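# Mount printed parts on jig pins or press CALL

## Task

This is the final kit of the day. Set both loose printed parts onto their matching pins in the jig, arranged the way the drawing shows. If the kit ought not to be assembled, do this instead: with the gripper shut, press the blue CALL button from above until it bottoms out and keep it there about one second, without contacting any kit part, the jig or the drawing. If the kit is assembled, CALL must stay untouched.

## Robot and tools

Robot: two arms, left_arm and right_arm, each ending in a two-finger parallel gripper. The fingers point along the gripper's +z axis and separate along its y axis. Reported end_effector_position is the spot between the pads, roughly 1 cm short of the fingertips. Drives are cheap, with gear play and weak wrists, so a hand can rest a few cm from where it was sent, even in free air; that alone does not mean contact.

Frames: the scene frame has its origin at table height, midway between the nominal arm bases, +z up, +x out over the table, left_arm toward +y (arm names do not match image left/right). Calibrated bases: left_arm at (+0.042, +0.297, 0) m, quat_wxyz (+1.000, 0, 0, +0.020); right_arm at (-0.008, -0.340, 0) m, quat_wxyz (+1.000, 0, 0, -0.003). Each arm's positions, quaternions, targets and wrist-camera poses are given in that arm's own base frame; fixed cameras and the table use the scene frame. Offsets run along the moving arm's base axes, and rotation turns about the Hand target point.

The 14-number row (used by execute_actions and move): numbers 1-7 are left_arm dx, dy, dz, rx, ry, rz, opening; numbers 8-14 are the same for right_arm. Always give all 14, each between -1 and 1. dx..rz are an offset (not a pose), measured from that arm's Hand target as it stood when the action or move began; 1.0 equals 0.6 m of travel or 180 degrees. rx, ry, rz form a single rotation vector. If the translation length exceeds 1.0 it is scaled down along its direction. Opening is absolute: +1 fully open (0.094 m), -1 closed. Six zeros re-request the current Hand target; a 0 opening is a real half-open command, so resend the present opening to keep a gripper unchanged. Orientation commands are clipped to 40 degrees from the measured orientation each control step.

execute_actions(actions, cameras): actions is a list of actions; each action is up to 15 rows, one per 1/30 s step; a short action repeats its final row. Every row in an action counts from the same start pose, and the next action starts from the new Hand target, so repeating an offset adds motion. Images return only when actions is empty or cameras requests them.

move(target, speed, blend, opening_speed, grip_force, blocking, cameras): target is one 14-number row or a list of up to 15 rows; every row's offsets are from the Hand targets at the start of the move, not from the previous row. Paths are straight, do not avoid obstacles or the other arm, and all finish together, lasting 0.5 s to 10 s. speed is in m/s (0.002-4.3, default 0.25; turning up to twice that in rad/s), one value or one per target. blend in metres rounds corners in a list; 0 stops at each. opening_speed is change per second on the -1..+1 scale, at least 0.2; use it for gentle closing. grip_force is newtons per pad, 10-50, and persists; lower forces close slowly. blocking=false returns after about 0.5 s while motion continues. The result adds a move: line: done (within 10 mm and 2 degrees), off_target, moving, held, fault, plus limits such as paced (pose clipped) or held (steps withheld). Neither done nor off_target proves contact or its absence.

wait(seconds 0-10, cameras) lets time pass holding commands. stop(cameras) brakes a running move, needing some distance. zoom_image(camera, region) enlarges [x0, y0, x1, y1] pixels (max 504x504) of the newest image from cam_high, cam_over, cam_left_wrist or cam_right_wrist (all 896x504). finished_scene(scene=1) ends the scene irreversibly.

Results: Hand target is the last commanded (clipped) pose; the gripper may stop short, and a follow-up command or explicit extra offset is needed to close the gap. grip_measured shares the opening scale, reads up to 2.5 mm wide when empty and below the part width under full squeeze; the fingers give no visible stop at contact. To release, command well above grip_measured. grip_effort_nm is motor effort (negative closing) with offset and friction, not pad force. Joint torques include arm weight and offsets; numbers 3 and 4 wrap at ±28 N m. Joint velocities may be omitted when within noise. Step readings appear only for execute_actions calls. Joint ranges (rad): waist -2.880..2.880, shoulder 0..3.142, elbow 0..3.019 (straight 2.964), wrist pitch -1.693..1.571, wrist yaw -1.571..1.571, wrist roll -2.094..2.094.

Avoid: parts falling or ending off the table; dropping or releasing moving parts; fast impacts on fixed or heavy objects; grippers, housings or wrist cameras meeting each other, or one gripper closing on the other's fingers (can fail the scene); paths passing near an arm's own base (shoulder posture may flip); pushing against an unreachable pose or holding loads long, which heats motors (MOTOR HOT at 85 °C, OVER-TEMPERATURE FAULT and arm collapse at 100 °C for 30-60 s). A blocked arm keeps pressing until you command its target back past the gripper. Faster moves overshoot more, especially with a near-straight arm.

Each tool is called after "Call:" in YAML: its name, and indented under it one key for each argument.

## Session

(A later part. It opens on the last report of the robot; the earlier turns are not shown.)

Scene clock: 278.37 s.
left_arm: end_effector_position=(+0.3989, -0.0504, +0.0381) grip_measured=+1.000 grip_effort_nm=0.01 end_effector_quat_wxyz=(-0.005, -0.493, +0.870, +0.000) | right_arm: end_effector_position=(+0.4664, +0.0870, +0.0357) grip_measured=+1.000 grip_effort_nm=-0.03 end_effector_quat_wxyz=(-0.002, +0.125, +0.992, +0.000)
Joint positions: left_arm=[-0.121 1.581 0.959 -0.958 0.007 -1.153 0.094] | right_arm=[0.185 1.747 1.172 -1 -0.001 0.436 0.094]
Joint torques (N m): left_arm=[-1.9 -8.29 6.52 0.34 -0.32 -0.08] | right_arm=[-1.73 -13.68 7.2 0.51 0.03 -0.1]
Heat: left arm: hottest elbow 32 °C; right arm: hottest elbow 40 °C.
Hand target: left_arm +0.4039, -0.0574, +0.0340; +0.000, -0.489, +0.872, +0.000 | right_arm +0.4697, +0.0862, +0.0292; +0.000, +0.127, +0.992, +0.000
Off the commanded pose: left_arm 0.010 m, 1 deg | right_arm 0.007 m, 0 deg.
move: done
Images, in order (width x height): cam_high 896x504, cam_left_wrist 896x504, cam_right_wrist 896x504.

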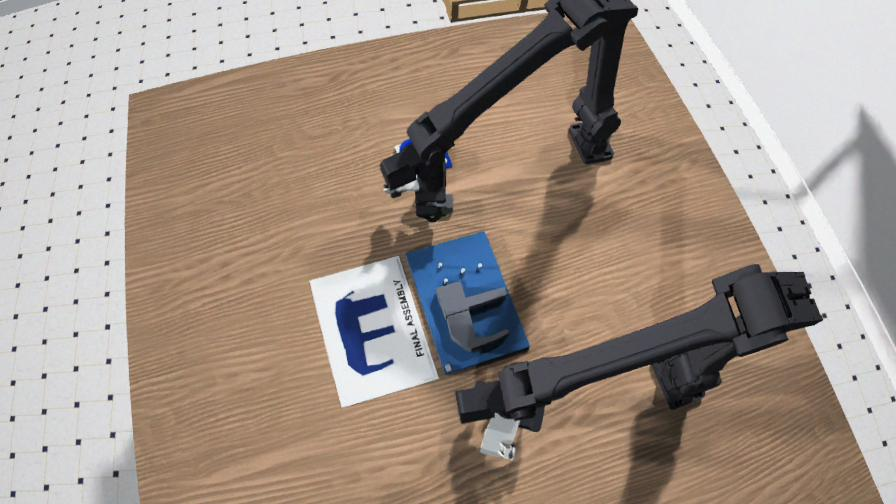

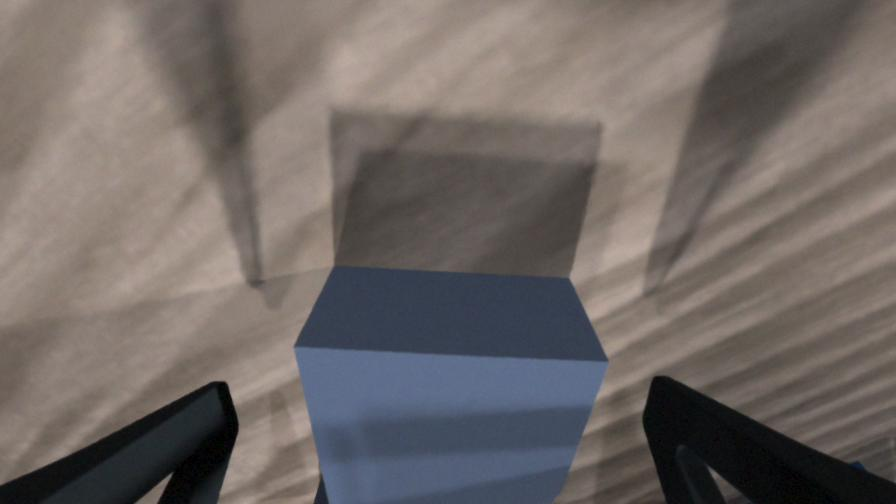

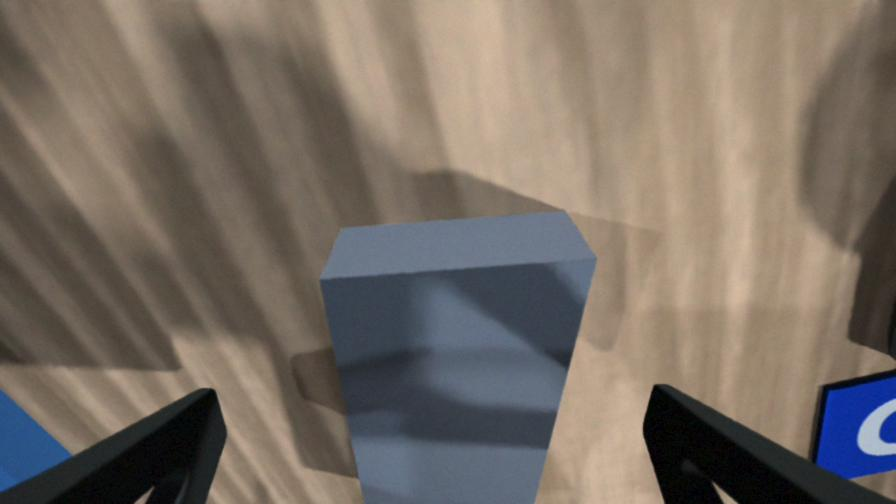

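Call:
move:
  target: [-0.015,-0.022,-0.025,0,0,0,1,0.006,0,-0.018,0,0,0,1]
  cameras: ["cam_left_wrist","cam_right_wrist"]
  speed: 0.08

Scene clock: 286.17 s.
left_arm: end_effector_position=(+0.3900, -0.0670, +0.0238) grip_measured=+1.000 grip_effort_nm=0.01 end_effector_quat_wxyz=(-0.005, -0.486, +0.874, -0.001) | right_arm: end_effector_position=(+0.4697, +0.0876, +0.0252) grip_measured=+1.000 grip_effort_nm=-0.03 end_effector_quat_wxyz=(-0.002, +0.125, +0.992, +0.000)
Joint positions: left_arm=[-0.166 1.59 0.924 -0.912 0.007 -1.18 0.094] | right_arm=[0.185 1.77 1.172 -0.977 -0.001 0.436 0.094]
Joint torques (N m): left_arm=[-1.44 -7.36 6.26 0.47 -0.27 -0.19] | right_arm=[-1.73 -13.92 7.1 0.54 0.04 -0.11]
Heat: left arm: hottest elbow 31 °C; right arm: hottest elbow 40 °C.
Hand target: left_arm +0.3949, -0.0706, +0.0190; +0.000, -0.489, +0.872, +0.000 | right_arm +0.4733, +0.0862, +0.0184; +0.000, +0.127, +0.992, +0.000
Off the commanded pose: left_arm 0.008 m, 1 deg | right_arm 0.008 m, 0 deg.
move: done
Images, in order (width x height): cam_left_wrist 896x504, cam_right_wrist 896x504.

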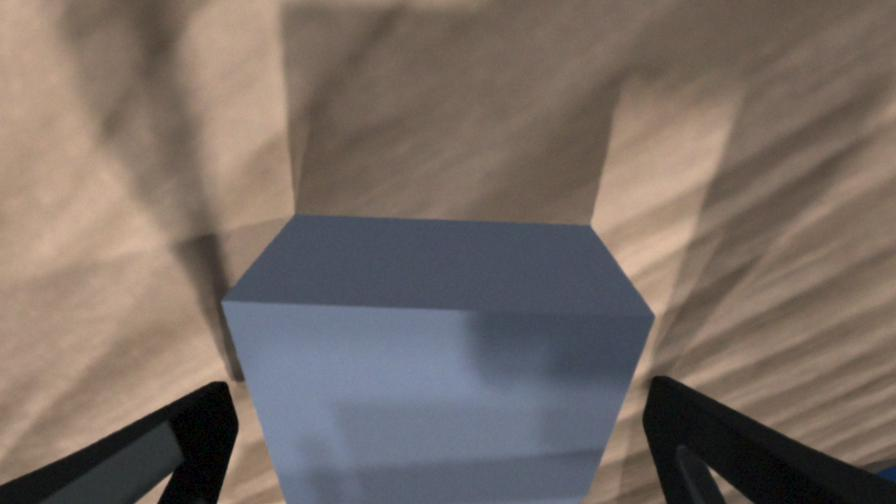

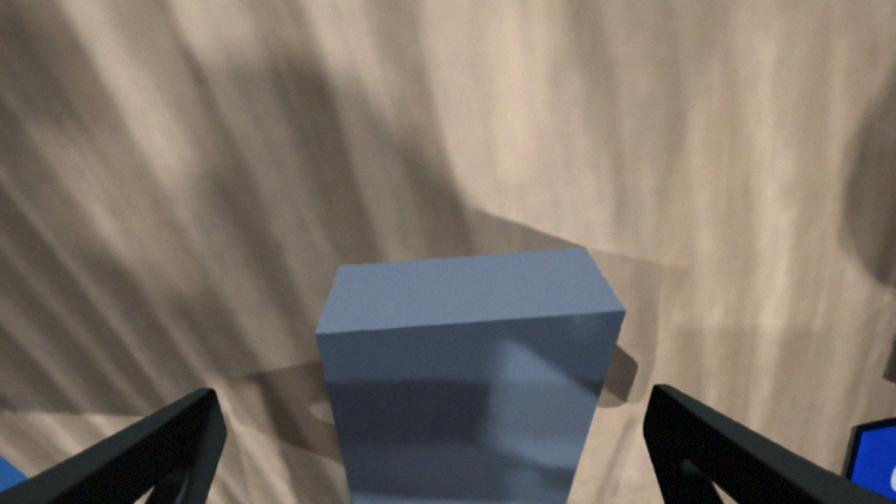

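Call:
move:
  target: [0,0,0,0,0,0,-0.5,0,0,-0.008,0,0,0,-0.9]
  cameras: ["cam_left_wrist","cam_right_wrist"]
  speed: 0.08
  opening_speed: 0.7
  grip_force: 35

Scene clock: 292.87 s.
left_arm: end_effector_position=(+0.3900, -0.0670, +0.0238) grip_measured=+0.101 grip_effort_nm=-0.74 end_effector_quat_wxyz=(-0.005, -0.486, +0.874, -0.001) | right_arm: end_effector_position=(+0.4719, +0.0878, +0.0231) grip_measured=-0.082 grip_effort_nm=-0.78 end_effector_quat_wxyz=(+0.001, +0.125, +0.992, +0.000)
Joint positions: left_arm=[-0.166 1.59 0.924 -0.912 0.007 -1.182 0.052] | right_arm=[0.185 1.775 1.172 -0.966 0.001 0.436 0.043]
Joint torques (N m): left_arm=[-0.91 -8.47 6.16 0.31 -0.27 -0.11] | right_arm=[-1.73 -13.8 6.69 0.54 0.05 -0.11]
Heat: left arm: hottest elbow 31 °C; right arm: hottest elbow 39 °C.
Hand target: left_arm +0.3949, -0.0706, +0.0190; +0.000, -0.489, +0.872, +0.000 | right_arm +0.4733, +0.0862, +0.0136; +0.000, +0.127, +0.992, +0.000
Off the commanded pose: left_arm 0.008 m, 1 deg | right_arm 0.010 m, 0 deg.
grip_force (N): 35, 35
move: done
Images, in order (width x height): cam_left_wrist 896x504, cam_right_wrist 896x504.

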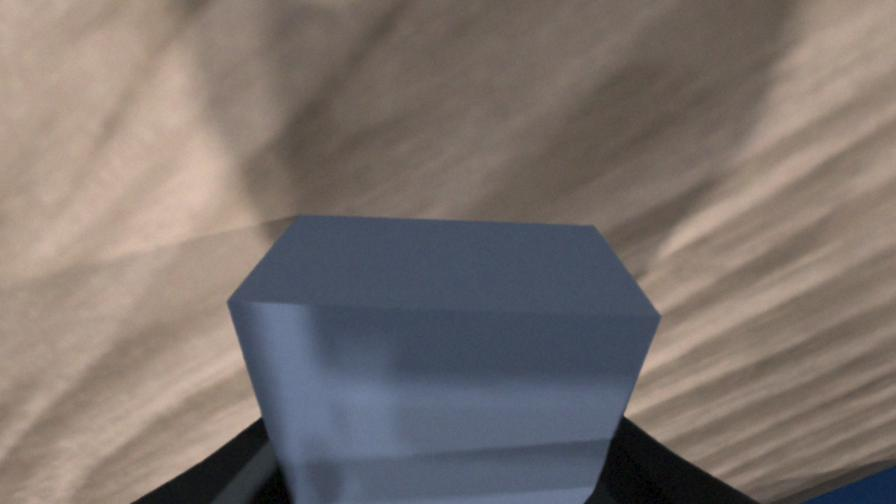

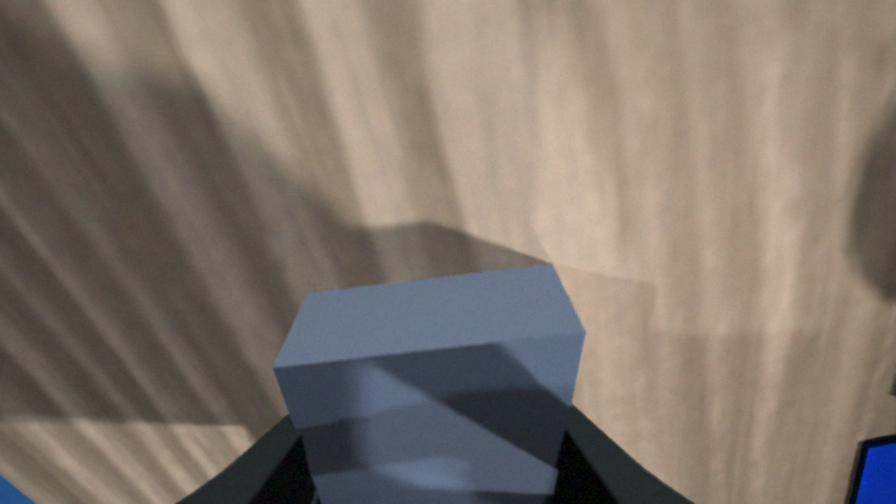

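Call:
move:
  target:
    - [0,0,0.2,0,0,0,-0.5,0,0,0.01,0,0,0,-0.9]
    - [0.037,-0.489,0.2,0,0,0.214,-0.5,0,0,0.01,0,0,0,-0.9]
  cameras: ["all"]
  speed: 0.2
  blend: 0.05

Scene clock: 313.13 s.
left_arm: end_effector_position=(+0.4062, -0.3501, +0.1295) grip_measured=+0.101 grip_effort_nm=-0.74 end_effector_quat_wxyz=(-0.045, -0.648, +0.760, +0.008) | right_arm: end_effector_position=(+0.4719, +0.0878, +0.0231) grip_measured=-0.082 grip_effort_nm=-0.78 end_effector_quat_wxyz=(+0.001, +0.125, +0.992, +0.000)
Joint positions: left_arm=[-0.683 1.808 1.527 -1.321 0.085 -2.093 0.052] | right_arm=[0.185 1.775 1.172 -0.966 0.001 0.436 0.043]
Joint torques (N m): left_arm=[-0.5 -12.98 11.55 -0.79 -0.08 -0.17] | right_arm=[-1.79 -14.56 7.24 0.01 0.04 -0.11]
Heat: left arm: hottest shoulder 30 °C; right arm: hottest elbow 38 °C.
Hand target: left_arm +0.4171, -0.3640, +0.1390; +0.000, -0.750, +0.662, +0.000 | right_arm +0.4733, +0.0862, +0.0196; +0.000, +0.127, +0.992, +0.000
Off the commanded pose: left_arm 0.020 m, 17 deg | right_arm 0.004 m, 0 deg.
joint sent to its limit (left arm) — joint 6 (wrist roll), lower limit. The joint targets are off in position and orientation.
grip_force (N): 35, 35
move: off_target (left_arm)

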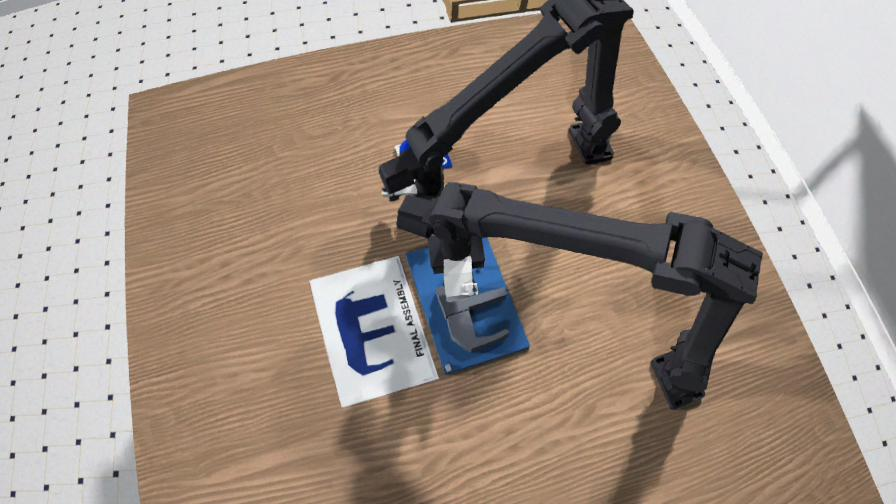

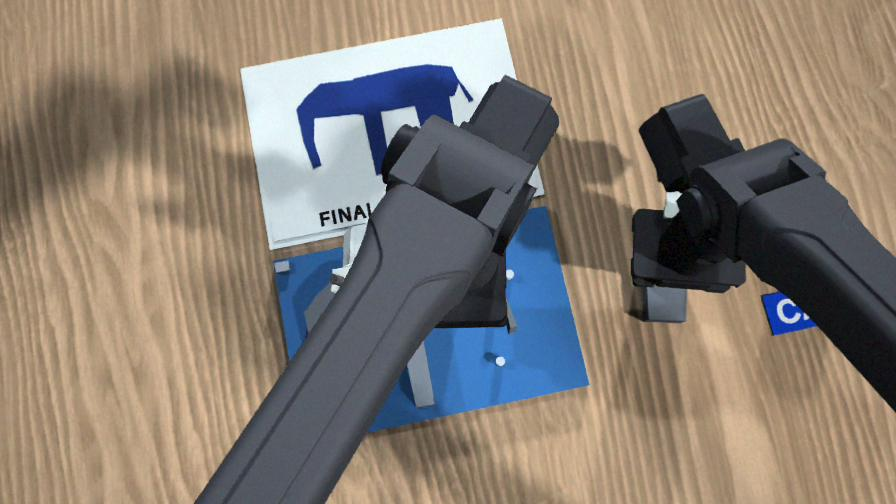

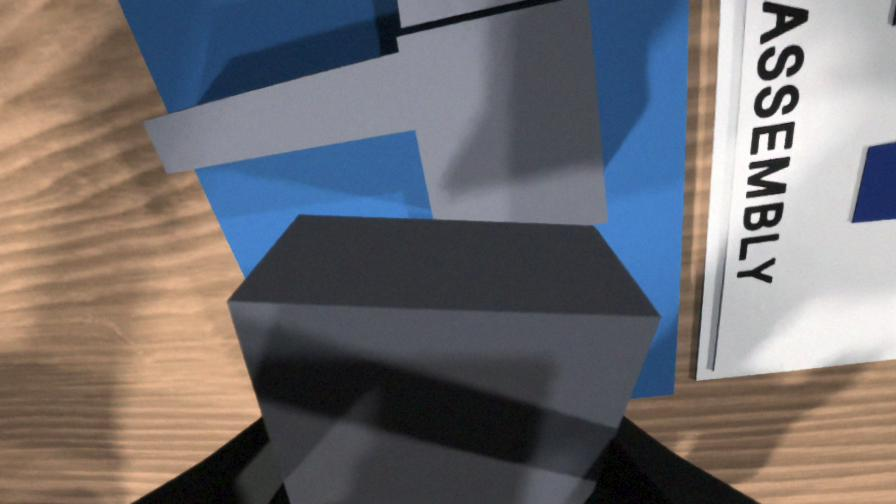

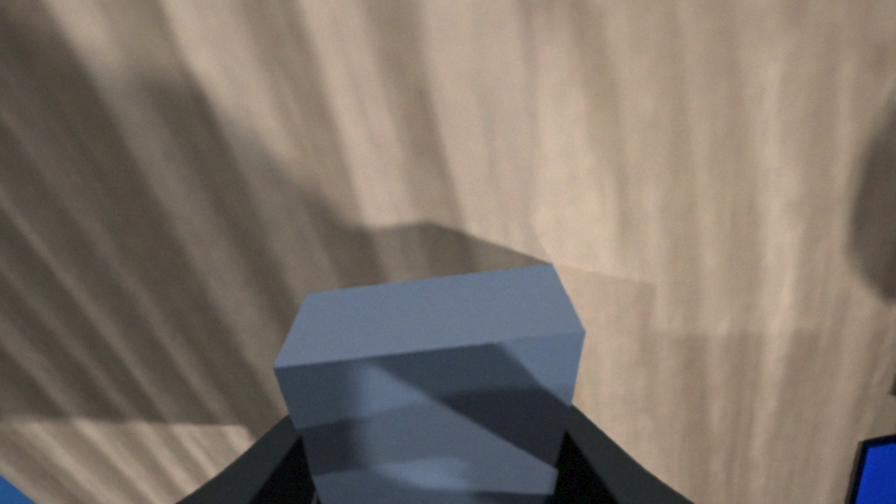

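Call:
move:
  target:
    - [-0.037,0.49,0,0,0,0,-0.5,0,0,0,0,0,0,-0.9]
    - [-0.037,0.49,-0.165,0,0,0,-0.5,0,0,0,0,0,0,-0.9]
  cameras: ["cam_over","cam_left_wrist"]
  speed: [0.25,0.15]

Scene clock: 334.20 s.
left_arm: end_effector_position=(+0.3858, -0.0704, +0.0400) grip_measured=+0.101 grip_effort_nm=-0.74 end_effector_quat_wxyz=(+0.006, +0.754, -0.657, -0.008) | right_arm: end_effector_position=(+0.4719, +0.0878, +0.0231) grip_measured=-0.082 grip_effort_nm=-0.78 end_effector_quat_wxyz=(+0.001, +0.125, +0.992, +0.000)
Joint positions: left_arm=[-0.178 1.561 0.941 -0.97 0.002 -1.886 0.052] | right_arm=[0.185 1.775 1.172 -0.966 0.001 0.436 0.043]
Joint torques (N m): left_arm=[0.32 -8.41 6.86 0.21 -0.08 0.11] | right_arm=[-1.79 -14.56 7.24 0.03 0.05 -0.11]
Heat: left arm: hottest elbow 32 °C; right arm: hottest elbow 38 °C.
Hand target: left_arm +0.3949, -0.0700, +0.0400; +0.000, +0.750, -0.662, +0.000 | right_arm +0.4733, +0.0862, +0.0196; +0.000, +0.127, +0.992, +0.000
Off the commanded pose: left_arm 0.009 m, 1 deg | right_arm 0.004 m, 0 deg.
grip_force (N): 35, 35
move: done
Images, in order (width x height): cam_over 896x504, cam_left_wrist 896x504.

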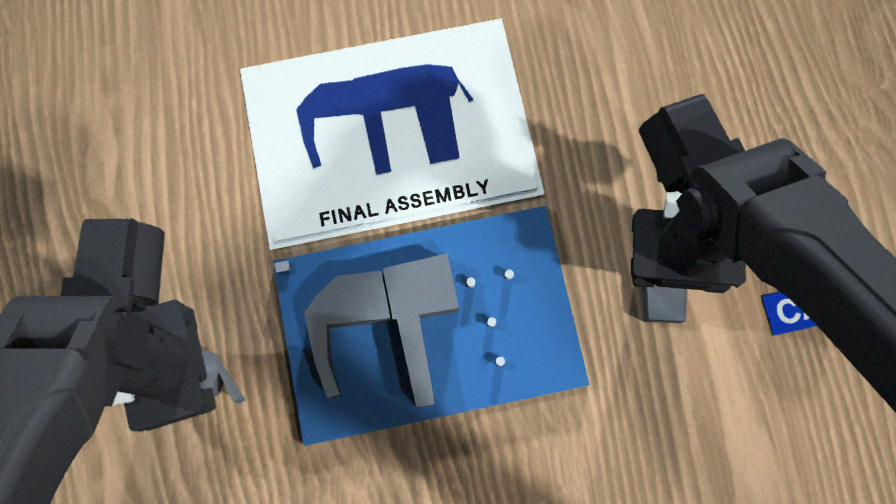

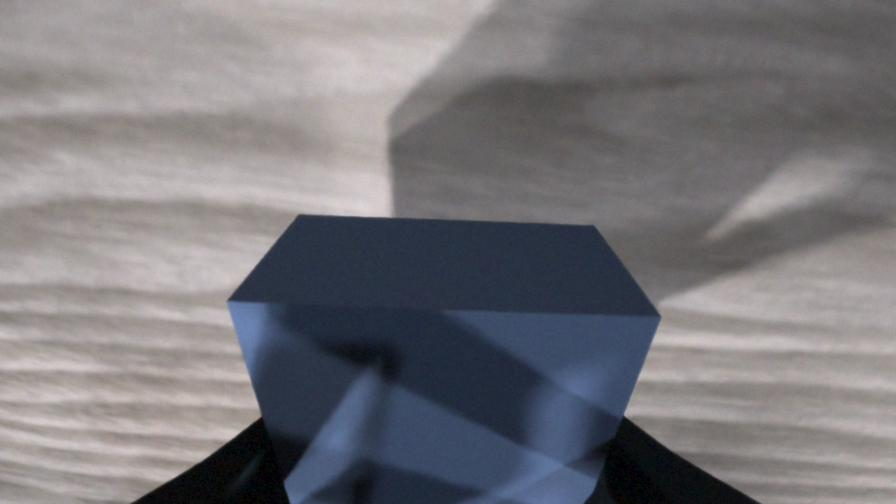

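Call:
move:
  target: [0,0,-0.03,0,0,0,-0.5,0,0,0,0,0,0,-0.9]
  speed: 0.05

Call:
move:
  target: [0,0,0,0,0,0,0.7,0,0,0,0,0,0,-0.9]
  opening_speed: 1.0

Call:
move:
  target:
    - [0,0,0.15,0,0,0,1,0,0,0,0,0,0,-0.9]
    - [0,0,0.2,0,0,-0.5,1,0,0,0,0,0,0,-0.9]
    - [0,0,0.15,0,0,-1,1,0,0,0,0,0,0,-0.9]
  cameras: ["cam_over","cam_left_wrist"]
  speed: 0.6
  blend: 0.02

Scene clock: 343.50 s.
left_arm: end_effector_position=(+0.3879, -0.0710, +0.0249) grip_measured=+0.101 grip_effort_nm=-0.74 end_effector_quat_wxyz=(+0.005, +0.754, -0.657, -0.005) | right_arm: end_effector_position=(+0.4719, +0.0878, +0.0231) grip_measured=-0.082 grip_effort_nm=-0.78 end_effector_quat_wxyz=(+0.001, +0.125, +0.992, +0.000)
Joint positions: left_arm=[-0.178 1.589 0.926 -0.921 0.004 -1.886 0.052] | right_arm=[0.185 1.775 1.172 -0.966 0.001 0.436 0.043]
Joint torques (N m): left_arm=[0.21 -8.59 6.37 0.1 -0.15 0.08] | right_arm=[-1.79 -14.56 7.25 0.01 0.04 -0.11]
Heat: left arm: hottest elbow 32 °C; right arm: hottest elbow 38 °C.
Hand target: left_arm +0.3949, -0.0700, +0.0220; +0.000, +0.750, -0.662, +0.000 | right_arm +0.4733, +0.0862, +0.0196; +0.000, +0.127, +0.992, +0.000
Off the commanded pose: left_arm 0.008 m, 1 deg | right_arm 0.004 m, 0 deg.
grip_force (N): 35, 35
move: done

Scene clock: 345.40 s.
left_arm: end_effector_position=(+0.3883, -0.0711, +0.0249) grip_measured=+0.698 grip_effort_nm=0.10 end_effector_quat_wxyz=(+0.005, +0.754, -0.657, -0.004) | right_arm: end_effector_position=(+0.4719, +0.0878, +0.0231) grip_measured=-0.082 grip_effort_nm=-0.78 end_effector_quat_wxyz=(+0.001, +0.125, +0.992, +0.000)
Joint positions: left_arm=[-0.178 1.589 0.926 -0.919 0.004 -1.886 0.08] | right_arm=[0.185 1.775 1.172 -0.966 0.001 0.436 0.043]
Joint torques (N m): left_arm=[0.91 -8.41 6.39 0.34 -0.14 0.08] | right_arm=[-1.79 -14.56 7.25 0.05 0.05 -0.11]
Heat: left arm: hottest elbow 32 °C; right arm: hottest elbow 38 °C.
Hand target: left_arm +0.3949, -0.0700, +0.0220; +0.000, +0.750, -0.662, +0.000 | right_arm +0.4733, +0.0862, +0.0196; +0.000, +0.127, +0.992, +0.000
Off the commanded pose: left_arm 0.007 m, 1 deg | right_arm 0.004 m, 0 deg.
grip_force (N): 35, 35
move: done

Scene clock: 349.67 s.
left_arm: end_effector_position=(+0.3901, -0.0692, +0.1176) grip_measured=+0.999 grip_effort_nm=0.07 end_effector_quat_wxyz=(-0.003, +0.657, +0.754, +0.003) | right_arm: end_effector_position=(+0.4719, +0.0878, +0.0231) grip_measured=-0.082 grip_effort_nm=-0.78 end_effector_quat_wxyz=(+0.001, +0.125, +0.992, +0.000)
Joint positions: left_arm=[-0.178 1.454 1.053 -1.172 -0.008 1.254 0.094] | right_arm=[0.185 1.775 1.172 -0.966 0.001 0.436 0.043]
Joint torques (N m): left_arm=[0.79 -6.77 7.3 0.29 0.13 0.07] | right_arm=[-1.79 -14.62 7.25 0.03 0.05 -0.11]
Heat: left arm: hottest elbow 32 °C; right arm: hottest elbow 37 °C.
Hand target: left_arm +0.3949, -0.0700, +0.1120; +0.000, +0.662, +0.750, +0.000 | right_arm +0.4733, +0.0862, +0.0196; +0.000, +0.127, +0.992, +0.000
Off the commanded pose: left_arm 0.007 m, 1 deg | right_arm 0.004 m, 0 deg.
grip_force (N): 35, 35
move: done
Images, in order (width x height): cam_over 896x504, cam_left_wrist 896x504.

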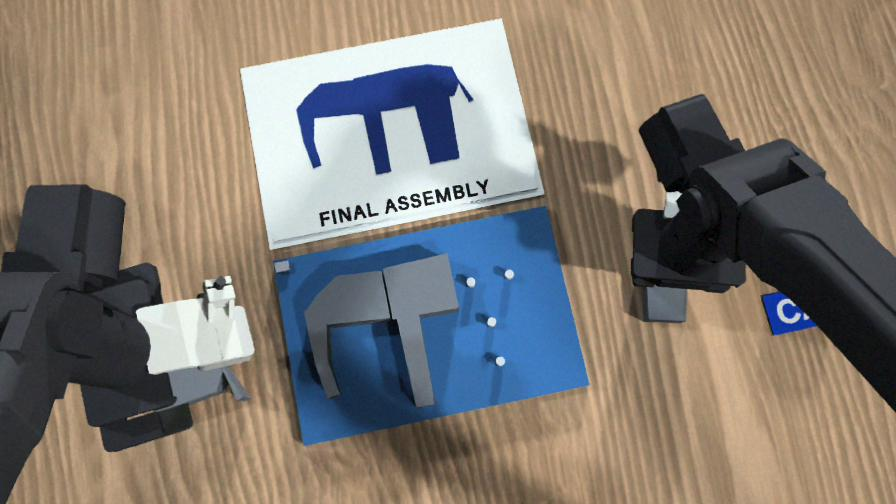

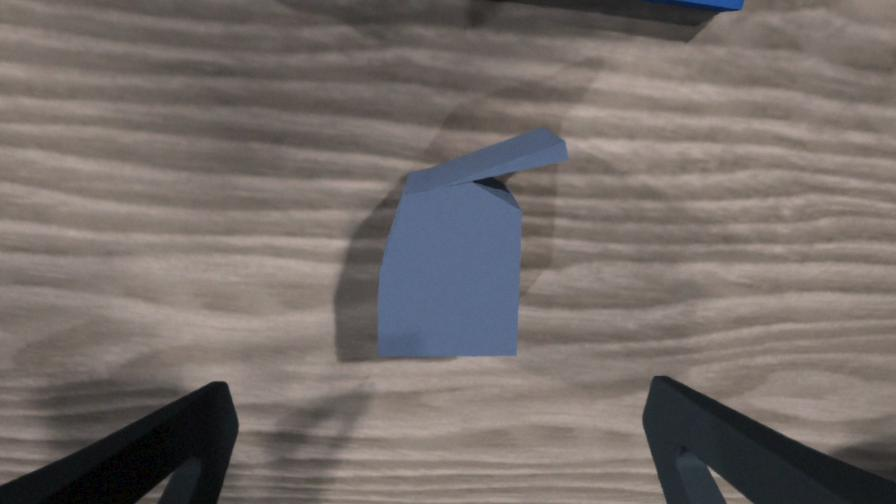

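Call:
move:
  target:
    - [0,0,-0.15,0,0,0,1,0,0,0.13,0,0,0,-0.9]
    - [0,0,-0.15,0,0,0,-0.5,-0.2,0,0.15,0,0,0,-0.9]
  cameras: ["cam_over","cam_left_wrist","cam_right_wrist"]
  speed: 0.15
  opening_speed: 0.8

Scene clock: 368.27 s.
left_arm: end_effector_position=(+0.3880, -0.0691, +0.0250) grip_measured=+0.106 grip_effort_nm=-0.74 end_effector_quat_wxyz=(-0.007, +0.657, +0.754, +0.000) | right_arm: end_effector_position=(+0.3531, +0.0848, +0.0999) grip_measured=-0.082 grip_effort_nm=-0.78 end_effector_quat_wxyz=(-0.015, +0.124, +0.992, -0.004)
Joint positions: left_arm=[-0.178 1.587 0.924 -0.919 -0.007 1.256 0.052] | right_arm=[0.236 1.408 0.954 -1.147 -0.002 0.483 0.043]
Joint torques (N m): left_arm=[-0.56 -7.94 6.65 0.31 0.12 0.11] | right_arm=[-0.62 -12.28 7.65 -0.09 0.06 0.01]
Heat: left arm: hottest elbow 32 °C; right arm: hottest elbow 37 °C.
Hand target: left_arm +0.3949, -0.0700, +0.0220; +0.000, +0.662, +0.750, +0.000 | right_arm +0.3533, +0.0862, +0.1096; +0.000, +0.127, +0.992, +0.000
Off the commanded pose: left_arm 0.008 m, 1 deg | right_arm 0.010 m, 2 deg.
grip_force (N): 35, 35
move: done
Images, in order (width x height): cam_over 896x504, cam_left_wrist 896x504, cam_right_wrist 896x504.

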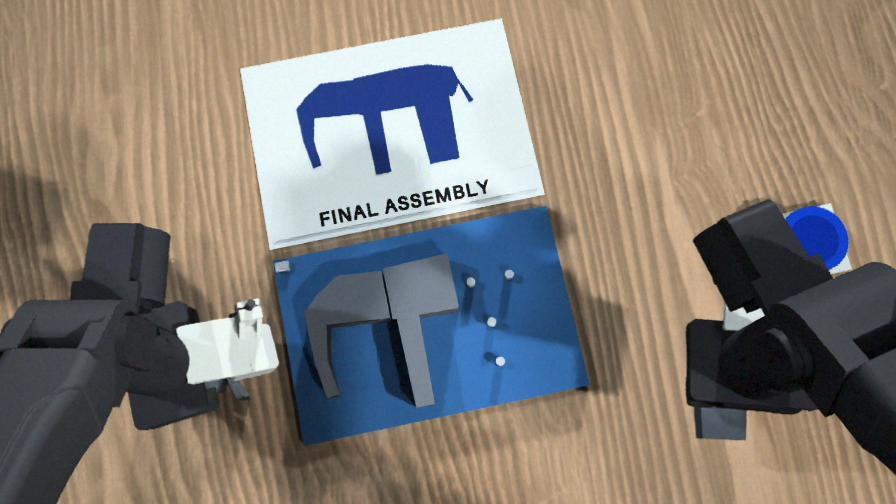

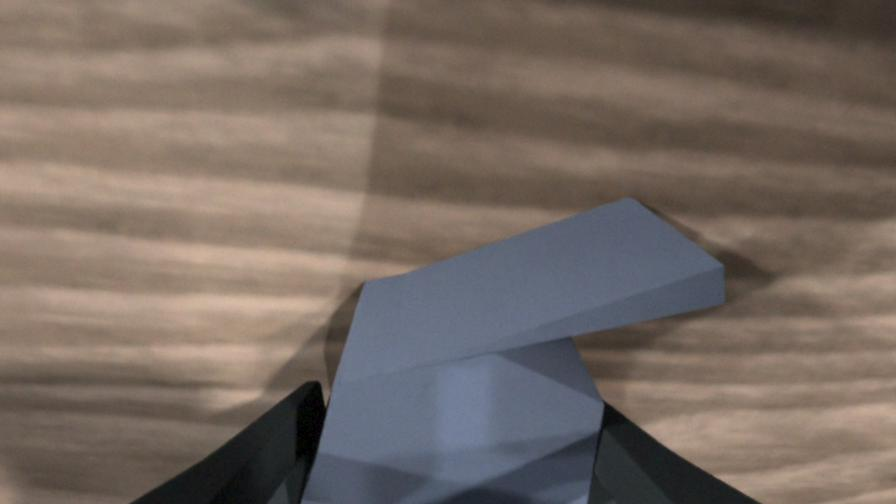

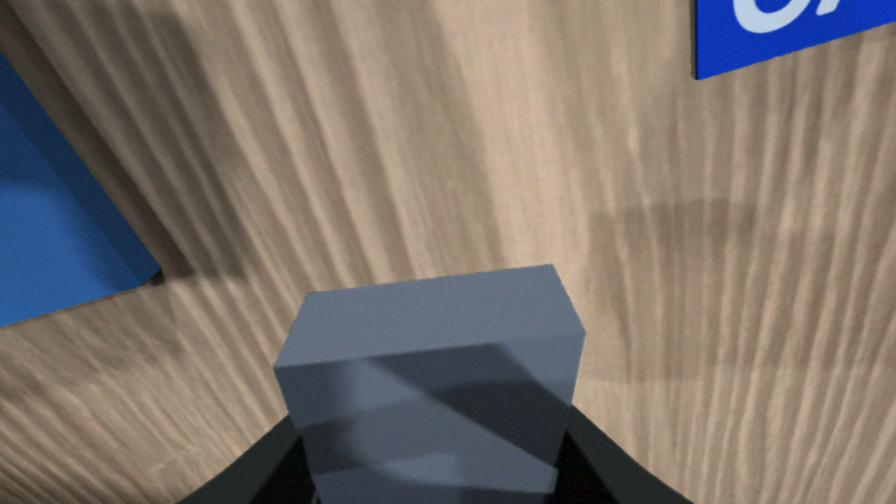

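Call:
move:
  target:
    - [0,0,0.17,0,0,0,-0.5,0,0,0,0,0,0,-0.9]
    - [0.06,-0.485,0.17,0,0,-0.006,-0.5,0,0,0,0,0,0,-0.9]
  cameras: ["all"]
  speed: 0.25
  blend: 0.04

Call:
zoom_image:
  camera: "cam_high"
  region: [390, 200, 550, 340]

Call:
zoom_image:
  camera: "cam_over"
  region: [370, 210, 580, 390]

Scene clock: 376.87 s.
left_arm: end_effector_position=(+0.4181, -0.3485, +0.1144) grip_measured=+0.106 grip_effort_nm=-0.74 end_effector_quat_wxyz=(-0.015, +0.675, +0.738, +0.001) | right_arm: end_effector_position=(+0.3531, +0.0848, +0.0999) grip_measured=-0.082 grip_effort_nm=-0.78 end_effector_quat_wxyz=(-0.015, +0.124, +0.992, -0.004)
Joint positions: left_arm=[-0.695 1.839 1.532 -1.293 -0.004 0.786 0.052] | right_arm=[0.236 1.408 0.954 -1.147 -0.002 0.483 0.043]
Joint torques (N m): left_arm=[-0.44 -12.69 11.33 -0.49 -0.17 -0.15] | right_arm=[-0.62 -12.28 7.65 -0.1 0.06 0.01]
Heat: left arm: hottest elbow 32 °C; right arm: hottest elbow 37 °C.
Hand target: left_arm +0.4309, -0.3610, +0.1240; +0.000, +0.669, +0.743, +0.000 | right_arm +0.3533, +0.0862, +0.1096; +0.000, +0.127, +0.992, +0.000
Off the commanded pose: left_arm 0.020 m, 2 deg | right_arm 0.010 m, 2 deg.
grip_force (N): 35, 35
move: off_target (left_arm)

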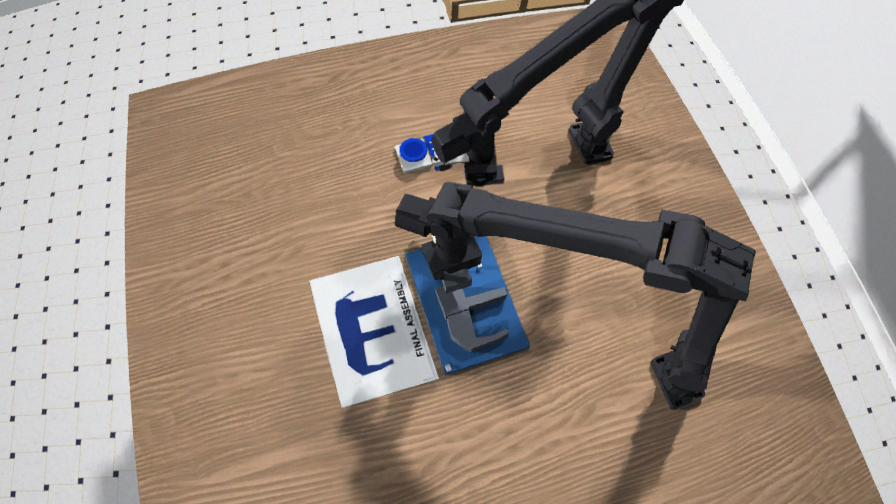

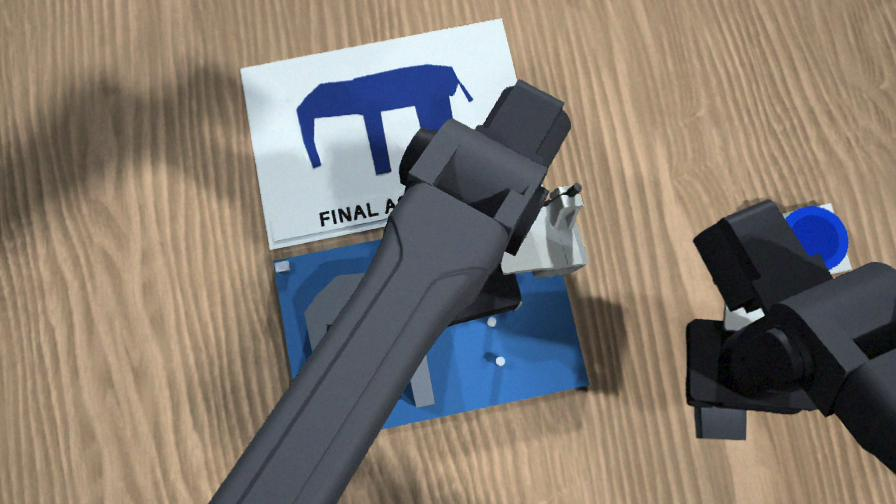

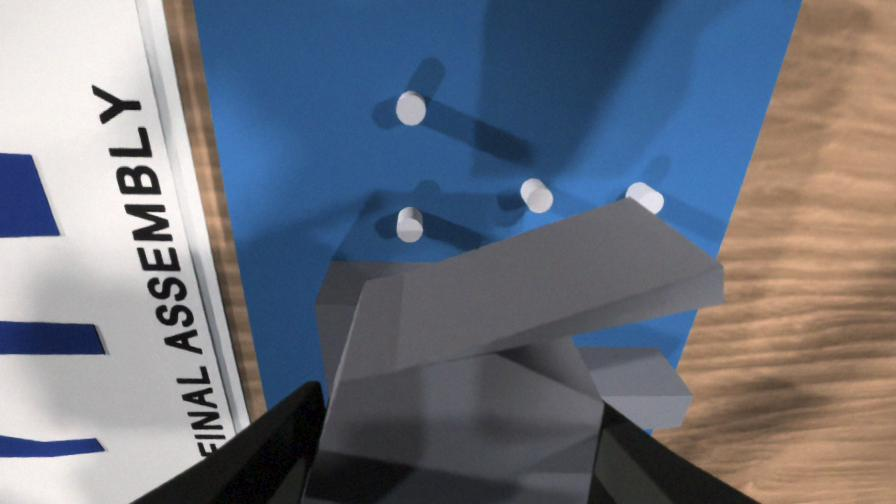

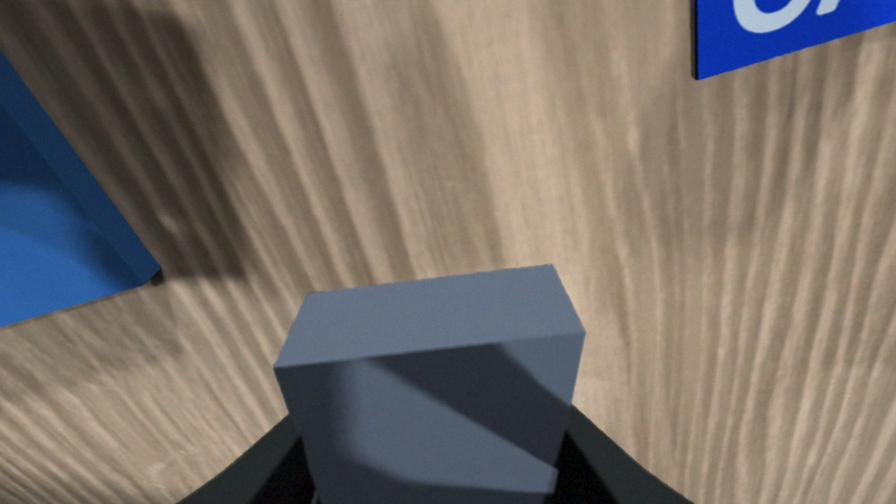

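Scaled by 3.150 from the camera's 896x504 image, which has a finer 1280x720 frame.

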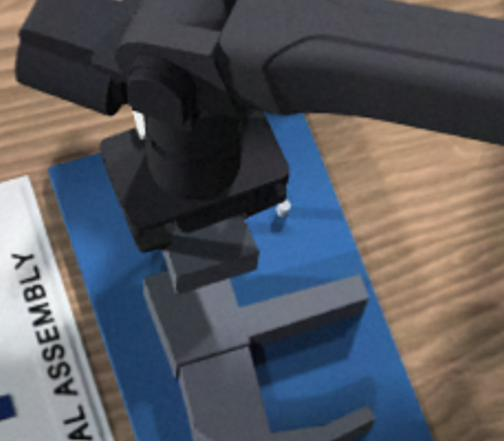

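Scaled by 2.400 from the camera's 896x504 image, which has a finer 1280x720 frame.

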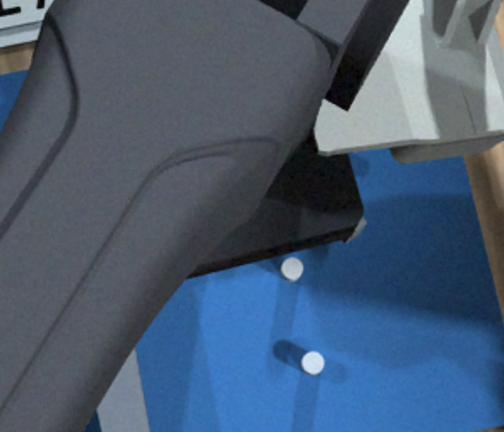

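Call:
move:
  target: [-0.003,-0.017,-0.04,0,0,0.009,-0.5,0,0,0,0,0,0,-0.9]
  cameras: ["cam_high","cam_left_wrist"]
  speed: 0.1

Call:
zoom_image:
  camera: "cam_high"
  region: [390, 200, 550, 340]

Scene clock: 394.07 s.
left_arm: end_effector_position=(+0.4230, -0.3525, +0.0964) grip_measured=+0.106 grip_effort_nm=-0.74 end_effector_quat_wxyz=(-0.017, +0.658, +0.753, +0.002) | right_arm: end_effector_position=(+0.3531, +0.0848, +0.0999) grip_measured=-0.082 grip_effort_nm=-0.78 end_effector_quat_wxyz=(-0.015, +0.124, +0.992, -0.004)
Joint positions: left_arm=[-0.695 1.873 1.532 -1.264 -0.004 0.742 0.052] | right_arm=[0.236 1.408 0.954 -1.147 -0.002 0.483 0.043]
Joint torques (N m): left_arm=[-1.61 -13.68 9.81 0.29 -0.13 -0.13] | right_arm=[-0.62 -12.1 7.69 -0.1 0.06 0.01]
Heat: left arm: hottest elbow 33 °C; right arm: hottest elbow 37 °C.
Hand target: left_arm +0.4291, -0.3712, +0.1000; +0.000, +0.658, +0.753, +0.000 | right_arm +0.3533, +0.0862, +0.1096; +0.000, +0.127, +0.992, +0.000
Off the commanded pose: left_arm 0.020 m, 2 deg | right_arm 0.010 m, 2 deg.
grip_force (N): 35, 35
move: off_target (left_arm)
Images, in order (width x height): cam_high 896x504, cam_left_wrist 896x504.

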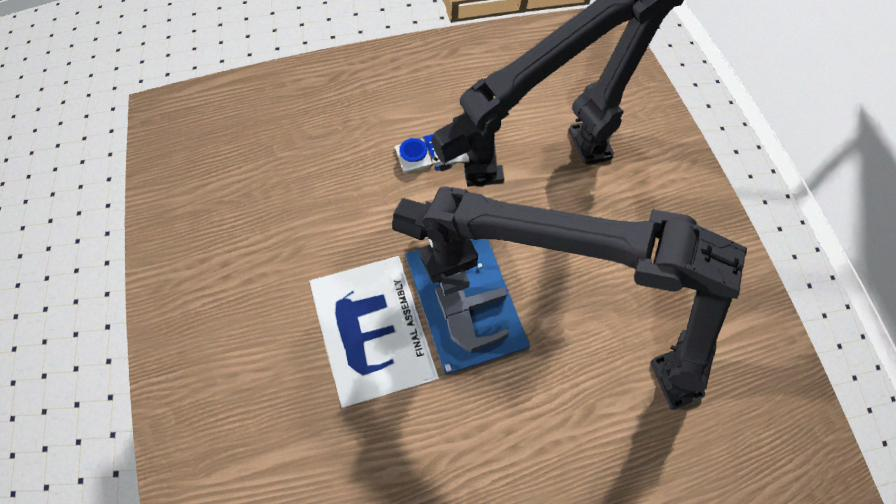

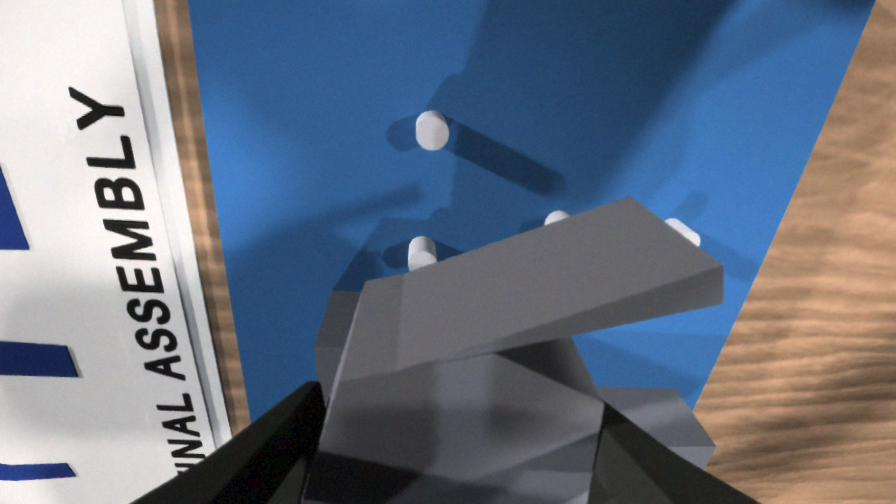

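Scaled by 3.150 from the camera's 896x504 image, which has a finer 1280x720 frame.

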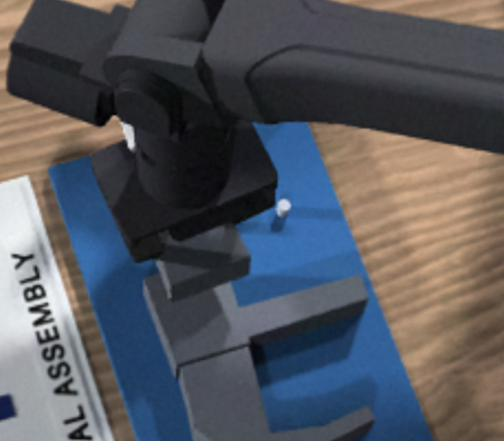

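Call:
move:
  target: [0.015,-0.042,0,0,0,-0.026,-0.5,0,0,0,0,0,0,-0.9]
  cameras: ["all"]
  speed: 0.15

Call:
zoom_image:
  camera: "cam_high"
  region: [390, 200, 550, 340]

Call:
zoom_image:
  camera: "cam_over"
  region: [370, 210, 580, 390]

Scene clock: 471.43 s.
left_arm: end_effector_position=(+0.4283, -0.3810, +0.0921) grip_measured=+0.106 grip_effort_nm=-0.74 end_effector_quat_wxyz=(-0.013, +0.679, +0.734, +0.002) | right_arm: end_effector_position=(+0.3531, +0.0848, +0.0999) grip_measured=-0.082 grip_effort_nm=-0.78 end_effector_quat_wxyz=(-0.015, +0.124, +0.992, -0.004)
Joint positions: left_arm=[-0.727 1.928 1.604 -1.274 -0.004 0.766 0.052] | right_arm=[0.236 1.408 0.954 -1.147 -0.002 0.483 0.043]
Joint torques (N m): left_arm=[-1.26 -13.8 11.25 -0.46 -0.17 0.16] | right_arm=[-0.56 -12.28 7.65 -0.1 0.06 0.01]
Heat: left arm: hottest elbow 34 °C; right arm: hottest elbow 37 °C.
Hand target: left_arm +0.4381, -0.3964, +0.1000; +0.000, +0.689, +0.725, +0.000 | right_arm +0.3533, +0.0862, +0.1096; +0.000, +0.127, +0.992, +0.000
Off the commanded pose: left_arm 0.020 m, 2 deg | right_arm 0.010 m, 2 deg.
grip_force (N): 35, 35
move: off_target (left_arm)

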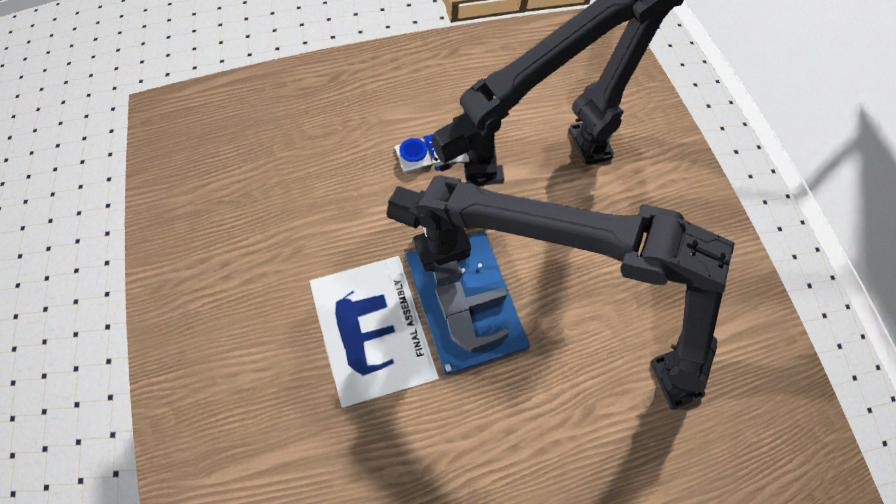

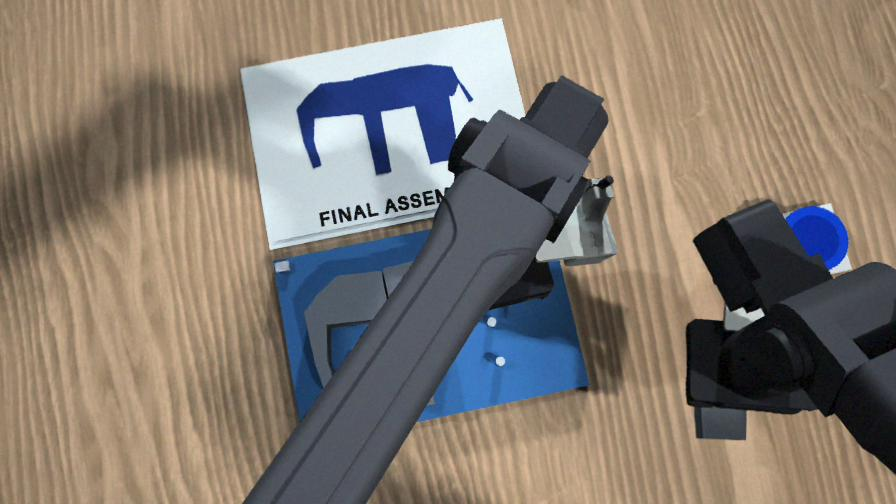

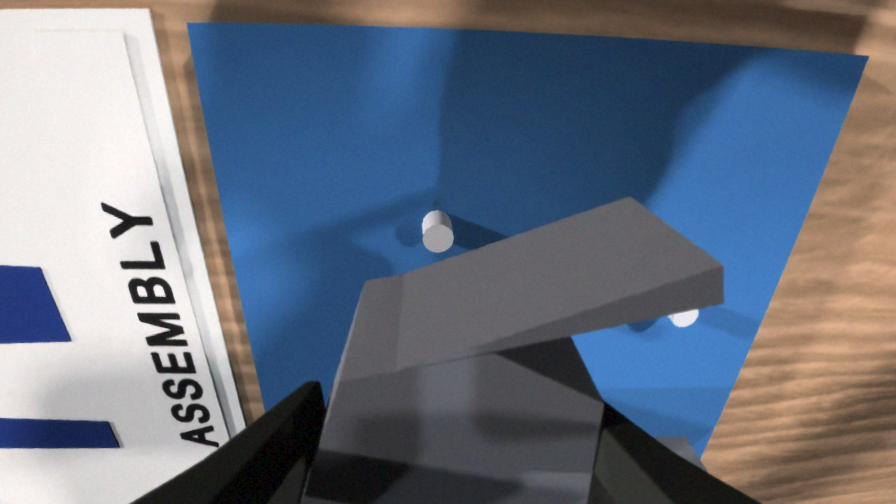

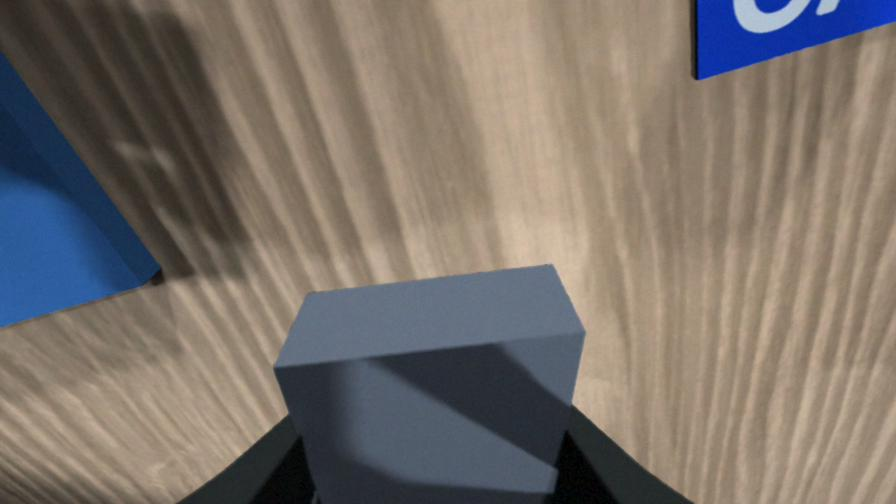

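Scaled by 3.150 from the camera's 896x504 image, which has a finer 1280x720 frame.

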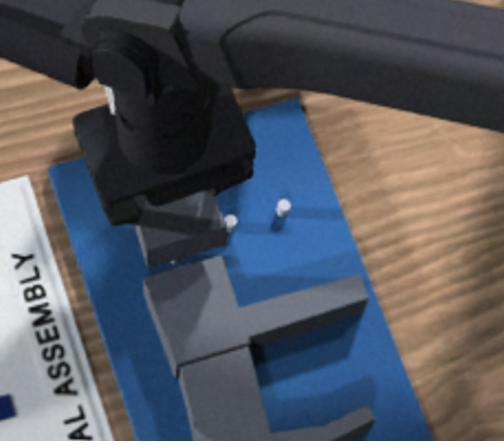

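Scaled by 2.400 from the camera's 896x504 image, which has a finer 1280x720 frame.

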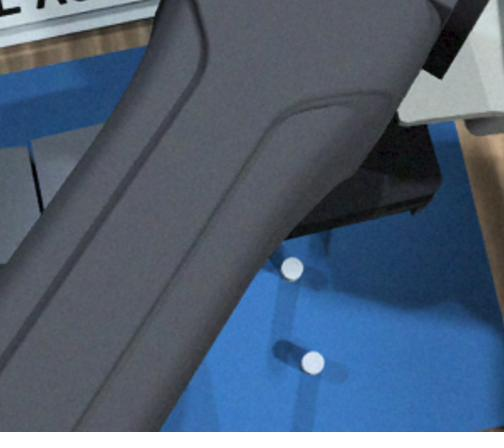

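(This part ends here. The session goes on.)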